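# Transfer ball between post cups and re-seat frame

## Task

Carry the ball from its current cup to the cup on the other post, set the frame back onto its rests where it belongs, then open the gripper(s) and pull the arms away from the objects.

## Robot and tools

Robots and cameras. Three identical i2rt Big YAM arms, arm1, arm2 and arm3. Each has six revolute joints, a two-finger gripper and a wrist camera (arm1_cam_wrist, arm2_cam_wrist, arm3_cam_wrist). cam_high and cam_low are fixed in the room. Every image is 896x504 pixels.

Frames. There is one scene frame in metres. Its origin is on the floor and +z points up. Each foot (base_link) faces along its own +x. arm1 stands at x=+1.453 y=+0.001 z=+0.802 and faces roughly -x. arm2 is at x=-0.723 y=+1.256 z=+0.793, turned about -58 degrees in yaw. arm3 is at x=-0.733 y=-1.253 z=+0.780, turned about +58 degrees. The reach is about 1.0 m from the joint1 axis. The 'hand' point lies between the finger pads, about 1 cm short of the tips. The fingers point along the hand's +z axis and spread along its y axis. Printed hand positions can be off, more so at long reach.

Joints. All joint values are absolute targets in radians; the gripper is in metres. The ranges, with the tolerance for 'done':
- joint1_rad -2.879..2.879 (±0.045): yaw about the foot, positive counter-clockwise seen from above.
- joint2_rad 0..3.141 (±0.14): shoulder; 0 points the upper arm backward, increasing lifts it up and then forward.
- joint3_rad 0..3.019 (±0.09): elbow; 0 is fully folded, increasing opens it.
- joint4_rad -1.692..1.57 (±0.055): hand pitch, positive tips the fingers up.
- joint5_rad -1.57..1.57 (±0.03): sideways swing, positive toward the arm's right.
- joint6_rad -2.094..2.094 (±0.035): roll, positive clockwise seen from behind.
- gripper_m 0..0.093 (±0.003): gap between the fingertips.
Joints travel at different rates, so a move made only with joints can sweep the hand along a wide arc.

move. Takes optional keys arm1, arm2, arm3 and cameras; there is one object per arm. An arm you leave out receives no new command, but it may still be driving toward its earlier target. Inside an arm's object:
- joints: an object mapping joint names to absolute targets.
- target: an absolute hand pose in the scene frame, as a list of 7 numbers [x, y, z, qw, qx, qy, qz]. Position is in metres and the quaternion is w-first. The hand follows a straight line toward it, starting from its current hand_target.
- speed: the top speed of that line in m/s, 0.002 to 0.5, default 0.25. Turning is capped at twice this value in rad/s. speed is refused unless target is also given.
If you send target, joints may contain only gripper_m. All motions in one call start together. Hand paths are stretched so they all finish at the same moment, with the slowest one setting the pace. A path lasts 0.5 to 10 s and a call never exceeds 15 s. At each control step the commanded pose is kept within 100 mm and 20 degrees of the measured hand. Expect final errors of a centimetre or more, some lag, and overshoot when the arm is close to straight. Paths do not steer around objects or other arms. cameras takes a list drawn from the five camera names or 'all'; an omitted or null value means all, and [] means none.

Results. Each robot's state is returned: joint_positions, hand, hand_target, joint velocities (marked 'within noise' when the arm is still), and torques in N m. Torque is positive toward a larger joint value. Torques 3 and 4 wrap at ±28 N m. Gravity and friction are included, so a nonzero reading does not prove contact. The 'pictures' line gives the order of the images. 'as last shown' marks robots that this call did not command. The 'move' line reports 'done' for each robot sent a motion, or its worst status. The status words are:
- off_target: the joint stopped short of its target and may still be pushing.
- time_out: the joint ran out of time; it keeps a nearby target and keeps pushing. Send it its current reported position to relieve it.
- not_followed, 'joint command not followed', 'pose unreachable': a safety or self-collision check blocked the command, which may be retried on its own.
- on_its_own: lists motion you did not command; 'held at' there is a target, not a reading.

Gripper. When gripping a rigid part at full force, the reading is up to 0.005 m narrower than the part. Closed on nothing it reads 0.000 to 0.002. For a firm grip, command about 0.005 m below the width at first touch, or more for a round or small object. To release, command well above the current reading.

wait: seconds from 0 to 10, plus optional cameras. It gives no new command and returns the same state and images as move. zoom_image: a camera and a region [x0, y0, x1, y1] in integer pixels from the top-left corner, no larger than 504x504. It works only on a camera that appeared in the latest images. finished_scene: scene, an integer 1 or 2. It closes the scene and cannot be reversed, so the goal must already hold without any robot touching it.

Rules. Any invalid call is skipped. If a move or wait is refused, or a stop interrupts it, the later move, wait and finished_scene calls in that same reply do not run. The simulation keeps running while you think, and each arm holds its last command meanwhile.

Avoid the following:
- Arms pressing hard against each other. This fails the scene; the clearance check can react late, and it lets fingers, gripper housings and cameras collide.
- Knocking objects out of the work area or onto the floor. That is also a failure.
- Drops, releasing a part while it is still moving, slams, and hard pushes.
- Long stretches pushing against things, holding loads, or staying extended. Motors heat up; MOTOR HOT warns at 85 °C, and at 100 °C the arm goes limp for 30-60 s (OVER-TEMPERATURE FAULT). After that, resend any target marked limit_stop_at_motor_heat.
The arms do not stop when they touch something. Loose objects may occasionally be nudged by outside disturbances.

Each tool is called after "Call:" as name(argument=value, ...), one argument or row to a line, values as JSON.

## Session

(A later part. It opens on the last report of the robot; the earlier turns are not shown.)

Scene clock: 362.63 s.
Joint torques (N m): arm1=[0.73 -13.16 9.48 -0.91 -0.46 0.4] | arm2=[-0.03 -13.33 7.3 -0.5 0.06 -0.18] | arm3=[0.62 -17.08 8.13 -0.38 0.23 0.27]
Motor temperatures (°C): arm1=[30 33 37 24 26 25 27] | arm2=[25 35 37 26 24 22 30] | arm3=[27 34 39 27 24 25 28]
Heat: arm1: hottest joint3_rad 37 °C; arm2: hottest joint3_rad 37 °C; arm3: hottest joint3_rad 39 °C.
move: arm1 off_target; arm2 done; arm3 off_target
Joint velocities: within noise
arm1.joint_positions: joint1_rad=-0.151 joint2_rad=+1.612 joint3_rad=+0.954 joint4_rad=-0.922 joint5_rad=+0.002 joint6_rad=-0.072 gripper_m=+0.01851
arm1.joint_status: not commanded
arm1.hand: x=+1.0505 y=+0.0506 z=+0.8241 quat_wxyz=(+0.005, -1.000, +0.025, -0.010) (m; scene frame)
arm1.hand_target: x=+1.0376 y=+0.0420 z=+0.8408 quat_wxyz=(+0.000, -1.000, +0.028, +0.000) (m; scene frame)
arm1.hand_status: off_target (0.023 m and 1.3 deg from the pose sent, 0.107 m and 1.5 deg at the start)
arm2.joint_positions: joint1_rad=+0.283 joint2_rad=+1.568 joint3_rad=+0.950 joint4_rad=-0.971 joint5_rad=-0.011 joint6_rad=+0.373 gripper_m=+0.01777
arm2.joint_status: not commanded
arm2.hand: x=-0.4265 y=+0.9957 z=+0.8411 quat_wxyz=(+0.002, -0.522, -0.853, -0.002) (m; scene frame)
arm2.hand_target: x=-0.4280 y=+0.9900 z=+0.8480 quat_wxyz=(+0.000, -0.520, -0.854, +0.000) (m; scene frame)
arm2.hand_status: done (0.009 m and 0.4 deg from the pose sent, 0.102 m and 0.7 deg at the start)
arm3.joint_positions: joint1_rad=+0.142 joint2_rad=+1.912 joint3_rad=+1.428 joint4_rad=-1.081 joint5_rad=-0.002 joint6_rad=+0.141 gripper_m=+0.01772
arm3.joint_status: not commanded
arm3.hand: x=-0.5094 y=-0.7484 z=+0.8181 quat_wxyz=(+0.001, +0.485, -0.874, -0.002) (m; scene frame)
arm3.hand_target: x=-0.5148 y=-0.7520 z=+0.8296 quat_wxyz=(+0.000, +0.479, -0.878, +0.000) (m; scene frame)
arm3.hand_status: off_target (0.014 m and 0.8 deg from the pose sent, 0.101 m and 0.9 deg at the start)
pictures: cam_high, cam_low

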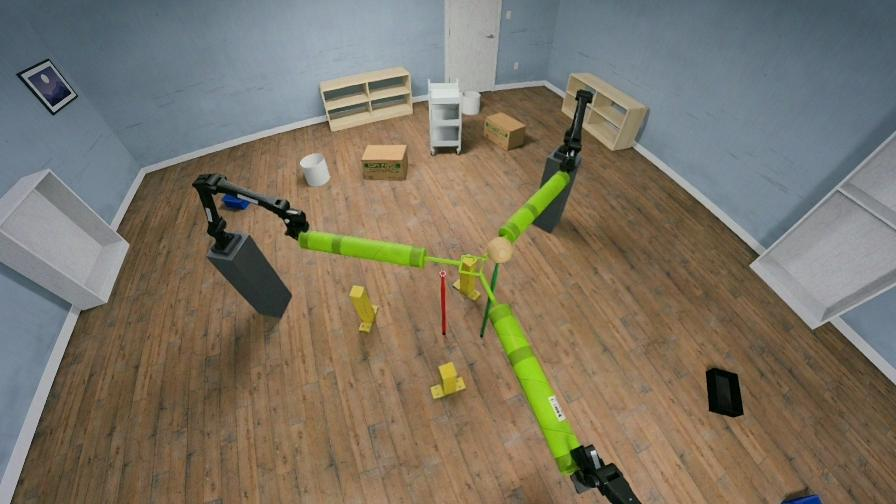

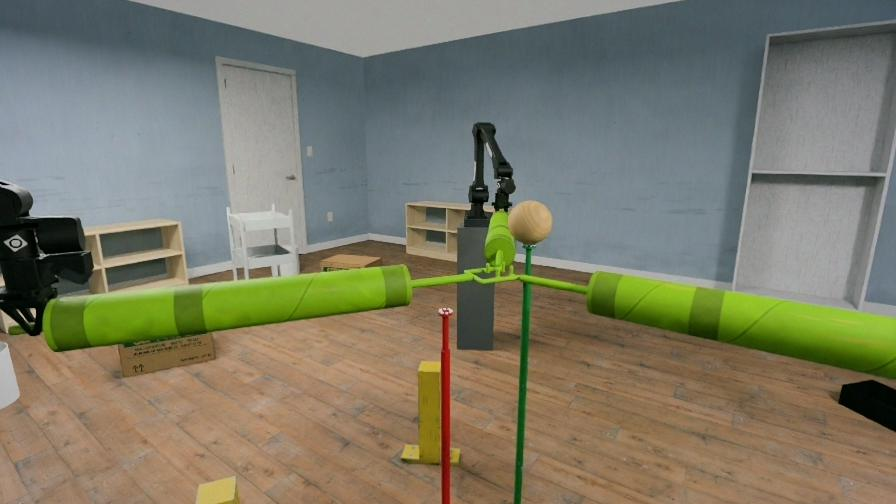

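Call:
move(
  arm1={"target":[0.895,-0.217,0.851,0,1,-0.028,0],"speed":0.13},
  arm2={"target":[-0.565,0.724,0.853,0,0.52,0.854,0],"speed":0.13},
  arm3={"target":[-0.653,-1.017,0.837,0,-0.479,0.878,0],"speed":0.13},
  cameras=["cam_low"],
)

Call:
move(
  arm1={"target":[0.895,-0.217,0.55,0,1,-0.028,0],"speed":0.12},
  arm2={"target":[-0.565,0.724,0.555,0,0.52,0.854,0],"speed":0.12},
  arm3={"target":[-0.653,-1.017,0.538,0,-0.479,0.878,0],"speed":0.12},
)

Scene clock: 372.87 s.
Joint torques (N m): arm1=[-0.15 -20.6 11.69 -1.07 0.06 0.33] | arm2=[1.38 -18.26 10.61 -1.01 -0.51 -0.08] | arm3=[0.38 -6.59 7.95 -0.99 0.18 0.27]
Motor temperatures (°C): arm1=[30 33 37 24 26 25 27] | arm2=[25 35 37 26 24 22 30] | arm3=[27 34 38 27 23 25 28]
Heat: arm1: hottest joint3_rad 37 °C; arm2: hottest joint3_rad 37 °C; arm3: hottest joint3_rad 38 °C.
move: arm1 off_target; arm2 off_target; arm3 done
Joint velocities: within noise
arm1.joint_positions: joint1_rad=+0.335 joint2_rad=+2.010 joint3_rad=+1.551 joint4_rad=-1.136 joint5_rad=-0.006 joint6_rad=+0.412 gripper_m=+0.01851
arm1.joint_status: not commanded
arm1.hand: x=+0.9099 y=-0.2063 z=+0.8228 quat_wxyz=(+0.007, -1.000, +0.024, -0.018) (m; scene frame)
arm1.hand_target: x=+0.8961 y=-0.2165 z=+0.8511 quat_wxyz=(-0.001, -1.000, +0.028, +0.000) (m; scene frame)
arm1.hand_status: off_target (0.034 m and 2.3 deg from the pose sent, 0.311 m and 1.3 deg at the start)
arm2.joint_positions: joint1_rad=-0.274 joint2_rad=+1.909 joint3_rad=+1.417 joint4_rad=-1.105 joint5_rad=+0.011 joint6_rad=-0.181 gripper_m=+0.01777
arm2.joint_status: not commanded
arm2.hand: x=-0.5718 y=+0.7368 z=+0.8406 quat_wxyz=(+0.007, -0.523, -0.852, +0.000) (m; scene frame)
arm2.hand_target: x=-0.5652 y=+0.7245 z=+0.8532 quat_wxyz=(-0.001, -0.520, -0.854, +0.001) (m; scene frame)
arm2.hand_status: off_target (0.019 m and 0.9 deg from the pose sent, 0.305 m and 0.4 deg at the start)
arm3.joint_positions: joint1_rad=+0.230 joint2_rad=+1.159 joint3_rad=+0.588 joint4_rad=-0.984 joint5_rad=-0.001 joint6_rad=+0.224 gripper_m=+0.01772
arm3.joint_status: not commanded
arm3.hand: x=-0.6493 y=-1.0093 z=+0.8309 quat_wxyz=(-0.003, +0.487, -0.874, -0.005) (m; scene frame)
arm3.hand_target: x=-0.6528 y=-1.0167 z=+0.8365 quat_wxyz=(+0.000, +0.479, -0.878, +0.000) (m; scene frame)
arm3.hand_status: done (0.010 m and 1.2 deg from the pose sent, 0.305 m and 0.8 deg at the start)
pictures: cam_low

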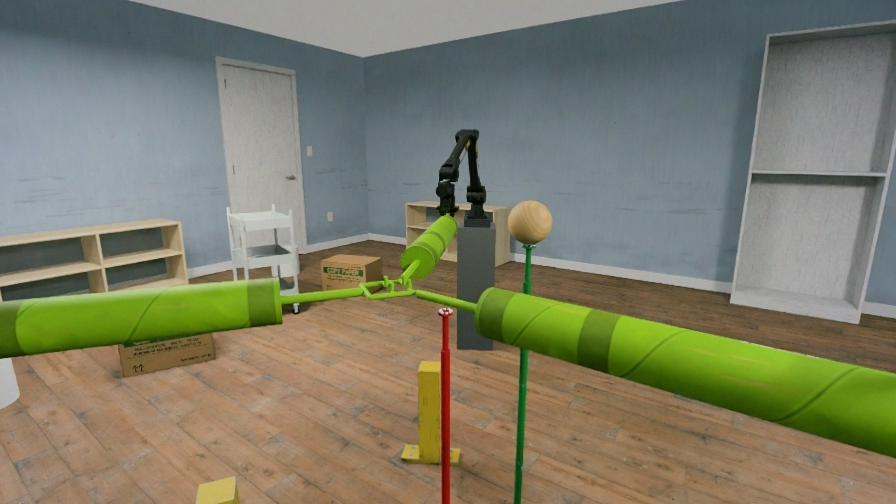

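Scene clock: 376.07 s.
Joint torques (N m): arm1=[-0.67 -22.48 6.48 -0.05 -0.12 0.28] | arm2=[0.79 -20.19 5.9 -0.1 -0.19 -0.03] | arm3=[0.26 -8.64 -1.26 0.9 0.03 0.25]
Motor temperatures (°C): arm1=[30 34 37 24 26 25 27] | arm2=[25 36 36 26 24 22 30] | arm3=[27 34 38 27 23 25 28]
Heat: arm1: hottest joint3_rad 37 °C; arm2: hottest joint2_rad 36 °C; arm3: hottest joint3_rad 38 °C.
move: arm1 off_target; arm2 done; arm3 done
Joint velocities: within noise
arm1.joint_positions: joint1_rad=+0.343 joint2_rad=+2.511 joint3_rad=+1.556 joint4_rad=-0.635 joint5_rad=+0.000 joint6_rad=+0.420 gripper_m=+0.01851
arm1.joint_status: not commanded
arm1.hand: x=+0.9115 y=-0.2086 z=+0.5349 quat_wxyz=(+0.008, -1.000, +0.024, -0.014) (m; scene frame)
arm1.hand_target: x=+0.8954 y=-0.2170 z=+0.5502 quat_wxyz=(+0.000, -1.000, +0.028, +0.000) (m; scene frame)
arm1.hand_status: off_target (0.024 m and 1.9 deg from the pose sent, 0.273 m and 2.3 deg at the start)
arm2.joint_positions: joint1_rad=-0.269 joint2_rad=+2.424 joint3_rad=+1.392 joint4_rad=-0.565 joint5_rad=+0.002 joint6_rad=-0.186 gripper_m=+0.01777
arm2.joint_status: not commanded
arm2.hand: x=-0.5658 y=+0.7343 z=+0.5566 quat_wxyz=(+0.004, -0.519, -0.855, -0.003) (m; scene frame)
arm2.hand_target: x=-0.5650 y=+0.7242 z=+0.5551 quat_wxyz=(+0.000, -0.520, -0.854, +0.000) (m; scene frame)
arm2.hand_status: done (0.010 m and 0.6 deg from the pose sent, 0.286 m and 0.9 deg at the start)
arm3.joint_positions: joint1_rad=+0.230 joint2_rad=+2.240 joint3_rad=+0.518 joint4_rad=+0.160 joint5_rad=+0.003 joint6_rad=+0.225 gripper_m=+0.01772
arm3.joint_status: not commanded
arm3.hand: x=-0.6506 y=-1.0131 z=+0.5405 quat_wxyz=(-0.002, +0.487, -0.874, -0.001) (m; scene frame)
arm3.hand_target: x=-0.6530 y=-1.0171 z=+0.5381 quat_wxyz=(+0.000, +0.479, -0.878, +0.000) (m; scene frame)
arm3.hand_status: done (0.005 m and 1.1 deg from the pose sent, 0.293 m and 1.2 deg at the start)
pictures: arm1_cam_wrist, arm2_cam_wrist, arm3_cam_wrist, cam_high, cam_low
camera_calibration:
arm1_cam_wrist: T_world_to_cam=[[0.0402099, 0.998467, 0.0380251, 0.149347], [0.787552, -0.0550909, 0.613781, -1.05523], [0.614935, 0.00526661, -0.78856, -0.0128039], [0, 0, 0, 1]] pos_world=[0.83292, -0.207185, 0.631907]
arm2_cam_wrist: T_world_to_cam=[[-0.888548, -0.458771, 0.00337319, -0.169258], [-0.369921, 0.720774, 0.586211, -1.05701], [-0.271368, 0.519629, -0.810151, 0.0396373], [0, 0, 0, 1]] pos_world=[-0.530648, 0.663619, 0.652315]
arm3_cam_wrist: T_world_to_cam=[[0.853786, -0.520609, -0.00389086, 0.0299011], [-0.41902, -0.691579, 0.588337, -1.28794], [-0.308984, -0.500683, -0.808607, -0.145141], [0, 0, 0, 1]] pos_world=[-0.610046, -0.947813, 0.640494]

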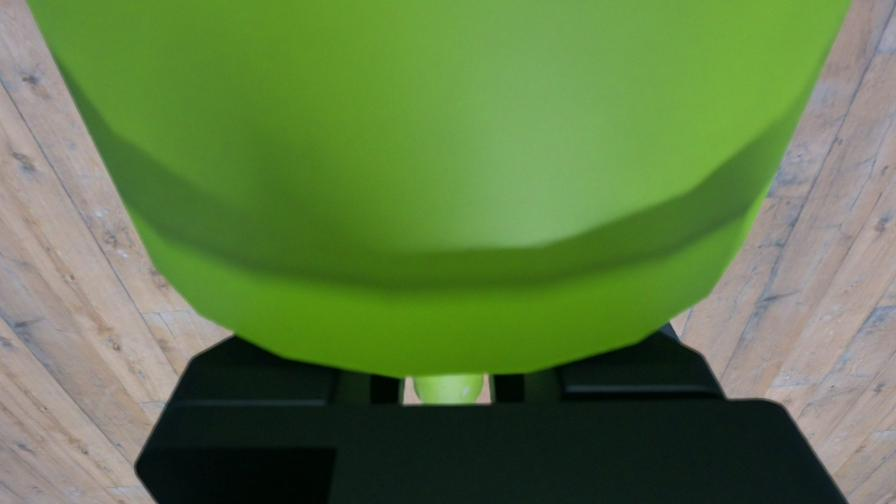

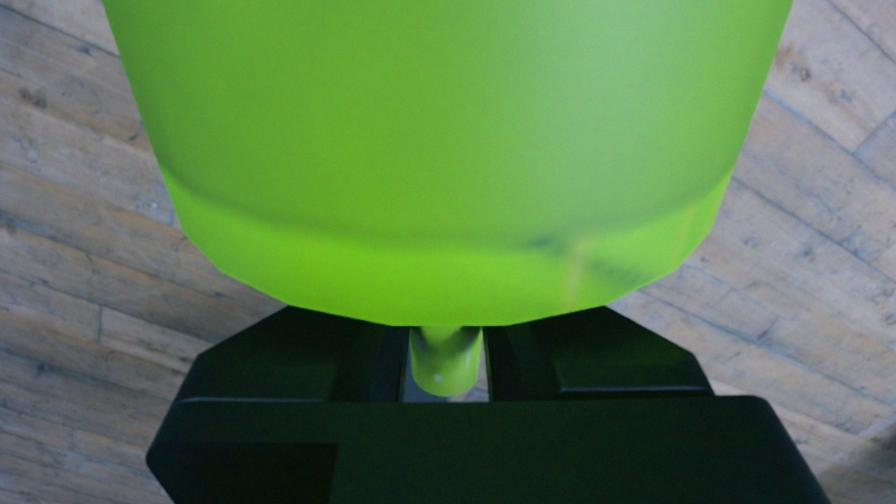

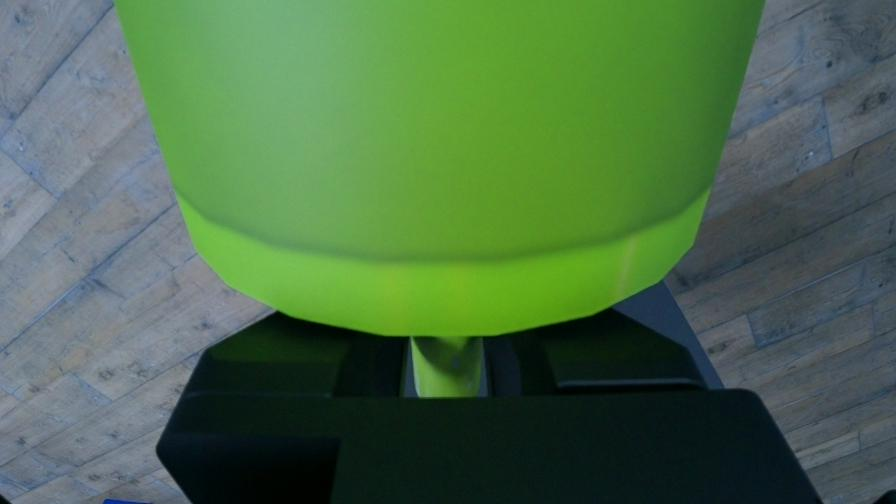

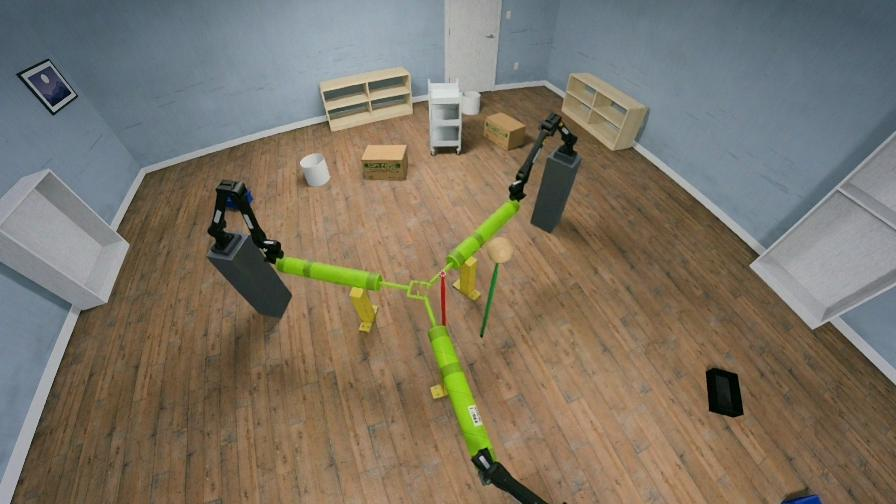

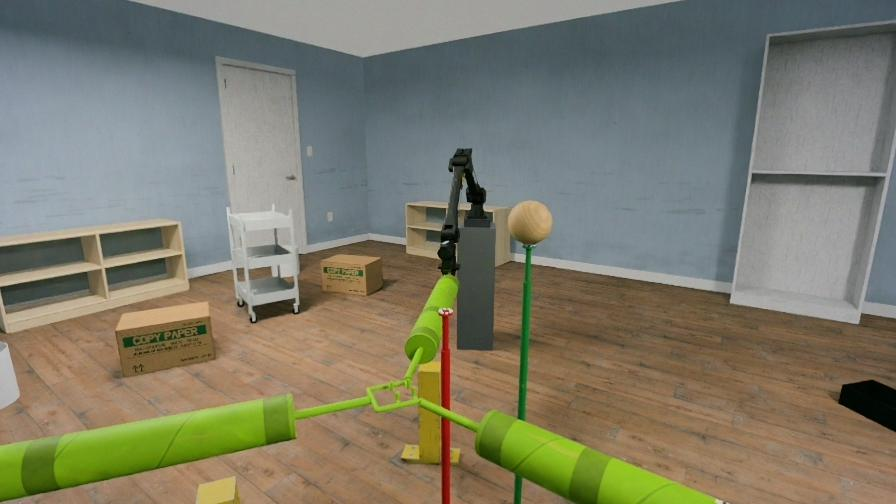

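Call:
move(
  arm1={"target":[0.895,-0.217,0.452,0,1,-0.028,0],"speed":0.07},
  arm2={"target":[-0.565,0.724,0.444,0,0.52,0.854,0],"speed":0.07},
  arm3={"target":[-0.653,-1.017,0.432,0,-0.479,0.878,0],"speed":0.07},
  cameras=["cam_high","cam_low"],
)

Scene clock: 399.53 s.
Joint torques (N m): arm1=[-0.62 -22.18 5.97 0.24 -0.11 0.28] | arm2=[0.79 -19.96 5.2 0.13 -0.09 -0.04] | arm3=[0.21 -9.05 -2.5 0.99 -0.01 0.24]
Motor temperatures (°C): arm1=[30 35 36 24 26 25 28] | arm2=[25 39 34 26 24 22 30] | arm3=[27 33 33 27 23 25 28]
Heat: arm1: hottest joint3_rad 36 °C; arm2: hottest joint2_rad 39 °C; arm3: hottest joint2_rad 33 °C.
move: arm1 off_target; arm2 off_target; arm3 done
Joint velocities: within noise
arm1.joint_positions: joint1_rad=+0.343 joint2_rad=+2.719 joint3_rad=+1.683 joint4_rad=-0.551 joint5_rad=+0.000 joint6_rad=+0.420 gripper_m=+0.01851
arm1.joint_status: not commanded
arm1.hand: x=+0.9107 y=-0.2084 z=+0.4431 quat_wxyz=(+0.008, -1.000, +0.024, -0.013) (m; scene frame)
arm1.hand_target: x=+0.8953 y=-0.2170 z=+0.4524 quat_wxyz=(+0.000, -1.000, +0.028, +0.000) (m; scene frame)
arm1.hand_status: off_target (0.020 m and 1.8 deg from the pose sent, 0.085 m and 1.9 deg at the start)
arm2.joint_positions: joint1_rad=-0.269 joint2_rad=+2.666 joint3_rad=+1.526 joint4_rad=-0.454 joint5_rad=+0.000 joint6_rad=-0.186 gripper_m=+0.01777
arm2.joint_status: not commanded
arm2.hand: x=-0.5642 y=+0.7308 z=+0.4523 quat_wxyz=(+0.002, -0.519, -0.855, -0.003) (m; scene frame)
arm2.hand_target: x=-0.5652 y=+0.7243 z=+0.4442 quat_wxyz=(+0.000, -0.520, -0.854, +0.000) (m; scene frame)
arm2.hand_status: off_target (0.011 m and 0.4 deg from the pose sent, 0.113 m and 0.6 deg at the start)
arm3.joint_positions: joint1_rad=+0.230 joint2_rad=+2.610 joint3_rad=+0.694 joint4_rad=+0.353 joint5_rad=+0.004 joint6_rad=+0.225 gripper_m=+0.01772
arm3.joint_status: not commanded
arm3.hand: x=-0.6506 y=-1.0131 z=+0.4369 quat_wxyz=(-0.002, +0.487, -0.874, +0.000) (m; scene frame)
arm3.hand_target: x=-0.6530 y=-1.0170 z=+0.4322 quat_wxyz=(+0.000, +0.479, -0.878, +0.000) (m; scene frame)
arm3.hand_status: done (0.007 m and 1.0 deg from the pose sent, 0.109 m and 1.0 deg at the start)
pictures: cam_high, cam_low

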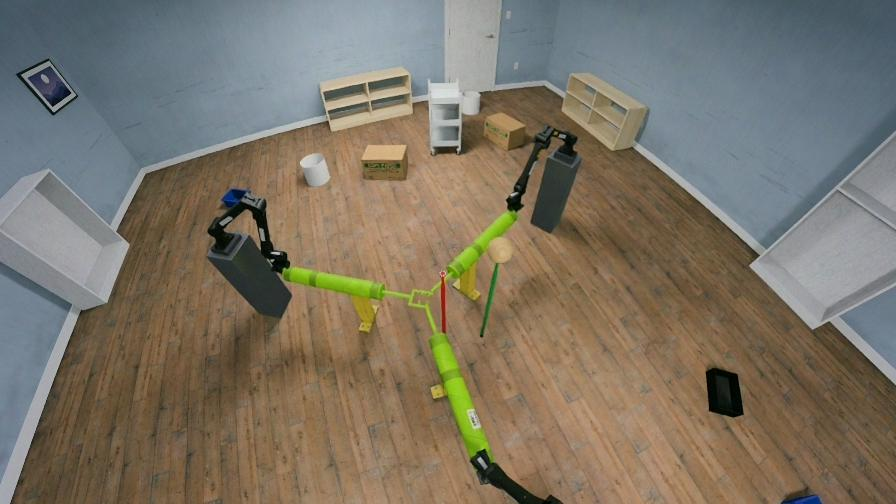

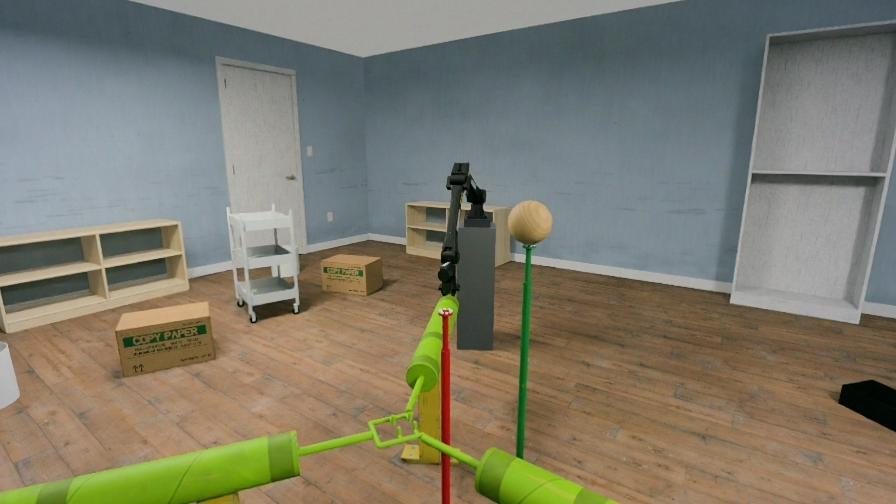

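On rests. Release and rise.

Call:
move(
  arm1={"joints":{"gripper_m":0.075}},
  arm2={"joints":{"gripper_m":0.075}},
  arm3={"joints":{"gripper_m":0.075}},
  cameras=[],
)

Call:
move(
  arm1={"target":[0.91,-0.21,0.68,0,1,-0.028,0],"speed":0.15},
  arm2={"target":[-0.566,0.728,0.68,0,0.52,0.854,0],"speed":0.15},
  arm3={"target":[-0.653,-1.015,0.68,0,-0.479,0.878,0],"speed":0.15},
  cameras=["cam_high"],
)

Call:
finished_scene(
  scene=1,
)

Scene clock: 405.43 s.
Joint torques (N m): arm1=[-0.62 -21.89 5.98 0.27 -0.08 0.28] | arm2=[0.79 -20.01 5.22 0.09 -0.09 -0.04] | arm3=[0.15 -9.05 -2.5 0.99 0 0.15]
Motor temperatures (°C): arm1=[30 36 35 24 26 25 27] | arm2=[25 40 34 26 24 22 30] | arm3=[27 32 32 27 23 25 28]
Heat: arm1: hottest joint2_rad 36 °C; arm2: hottest joint2_rad 40 °C; arm3: hottest joint2_rad 32 °C.
move: arm1 done; arm2 done; arm3 done
Joint velocities: within noise
arm1.joint_positions: joint1_rad=+0.343 joint2_rad=+2.719 joint3_rad=+1.683 joint4_rad=-0.552 joint5_rad=-0.001 joint6_rad=+0.420 gripper_m=+0.07482
arm1.joint_status: all done
arm1.hand: x=+0.9108 y=-0.2086 z=+0.4431 quat_wxyz=(+0.007, -1.000, +0.024, -0.013) (m; scene frame)
arm1.hand_target: x=+0.8952 y=-0.2171 z=+0.4524 quat_wxyz=(+0.000, -1.000, +0.028, +0.000) (m; scene frame)
arm1.hand_status: not commanded
arm2.joint_positions: joint1_rad=-0.269 joint2_rad=+2.666 joint3_rad=+1.526 joint4_rad=-0.454 joint5_rad=+0.000 joint6_rad=-0.186 gripper_m=+0.07483
arm2.joint_status: all done
arm2.hand: x=-0.5642 y=+0.7308 z=+0.4523 quat_wxyz=(+0.002, -0.519, -0.855, -0.003) (m; scene frame)
arm2.hand_target: x=-0.5652 y=+0.7243 z=+0.4442 quat_wxyz=(+0.000, -0.520, -0.854, +0.000) (m; scene frame)
arm2.hand_status: not commanded
arm3.joint_positions: joint1_rad=+0.230 joint2_rad=+2.610 joint3_rad=+0.694 joint4_rad=+0.353 joint5_rad=+0.003 joint6_rad=+0.236 gripper_m=+0.07486
arm3.joint_status: all done
arm3.hand: x=-0.6507 y=-1.0131 z=+0.4369 quat_wxyz=(-0.002, +0.482, -0.876, -0.001) (m; scene frame)
arm3.hand_target: x=-0.6530 y=-1.0169 z=+0.4322 quat_wxyz=(+0.000, +0.479, -0.878, +0.000) (m; scene frame)
arm3.hand_status: not commanded
pictures: none
No camera images: "cameras" was empty.

Scene clock: 407.97 s.
Joint torques (N m): arm1=[-0.97 -21.6 5.67 0.03 -0.07 0.24] | arm2=[0.85 -21.66 4.33 -0.27 -0.09 -0.02] | arm3=[0.5 -8.47 3.69 0.13 0.01 0.12]
Motor temperatures (°C): arm1=[30 37 35 24 26 25 27] | arm2=[25 40 34 26 24 22 30] | arm3=[27 32 32 27 23 25 28]
Heat: arm1: hottest joint2_rad 37 °C; arm2: hottest joint2_rad 40 °C; arm3: hottest joint2_rad 32 °C.
move: arm1 done; arm2 done; arm3 done
Joint velocities: within noise
arm1.joint_positions: joint1_rad=+0.343 joint2_rad=+2.228 joint3_rad=+1.456 joint4_rad=-0.794 joint5_rad=-0.001 joint6_rad=+0.420 gripper_m=+0.07491
arm1.joint_status: not commanded
arm1.hand: x=+0.9123 y=-0.2091 z=+0.6698 quat_wxyz=(+0.003, -1.000, +0.024, -0.004) (m; scene frame)
arm1.hand_target: x=+0.9100 y=-0.2101 z=+0.6799 quat_wxyz=(+0.000, -1.000, +0.028, +0.000) (m; scene frame)
arm1.hand_status: done (0.010 m and 0.7 deg from the pose sent, 0.237 m and 1.8 deg at the start)
arm2.joint_positions: joint1_rad=-0.269 joint2_rad=+2.189 joint3_rad=+1.368 joint4_rad=-0.756 joint5_rad=+0.000 joint6_rad=-0.186 gripper_m=+0.07492
arm2.joint_status: not commanded
arm2.hand: x=-0.5620 y=+0.7226 z=+0.6764 quat_wxyz=(-0.004, -0.519, -0.855, +0.003) (m; scene frame)
arm2.hand_target: x=-0.5660 y=+0.7280 z=+0.6798 quat_wxyz=(+0.000, -0.520, -0.854, +0.000) (m; scene frame)
arm2.hand_status: done (0.008 m and 0.6 deg from the pose sent, 0.228 m and 0.4 deg at the start)
arm3.joint_positions: joint1_rad=+0.230 joint2_rad=+1.655 joint3_rad=+0.428 joint4_rad=-0.351 joint5_rad=+0.003 joint6_rad=+0.240 gripper_m=+0.07495
arm3.joint_status: not commanded
arm3.hand: x=-0.6522 y=-1.0188 z=+0.6752 quat_wxyz=(+0.004, +0.480, -0.877, +0.004) (m; scene frame)
arm3.hand_target: x=-0.6530 y=-1.0150 z=+0.6798 quat_wxyz=(+0.000, +0.479, -0.878, +0.000) (m; scene frame)
arm3.hand_status: done (0.006 m and 0.7 deg from the pose sent, 0.243 m and 0.4 deg at the start)
pictures: cam_high

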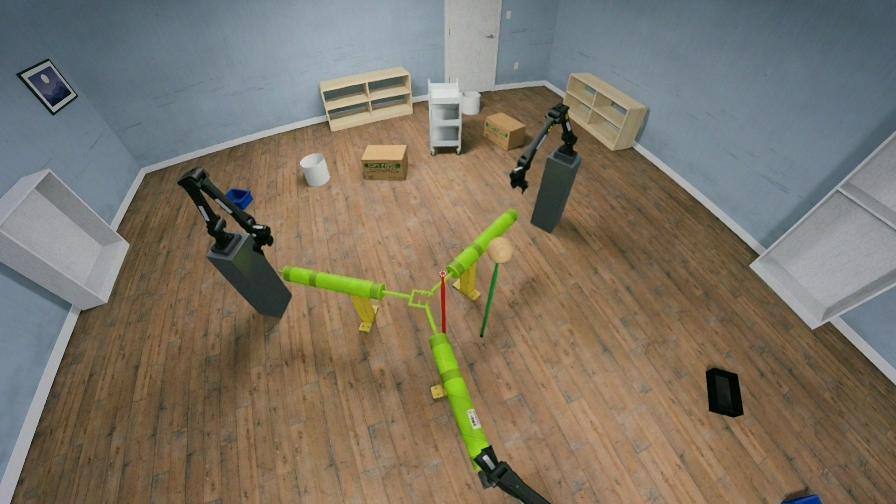

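The scene is finished: the task was done.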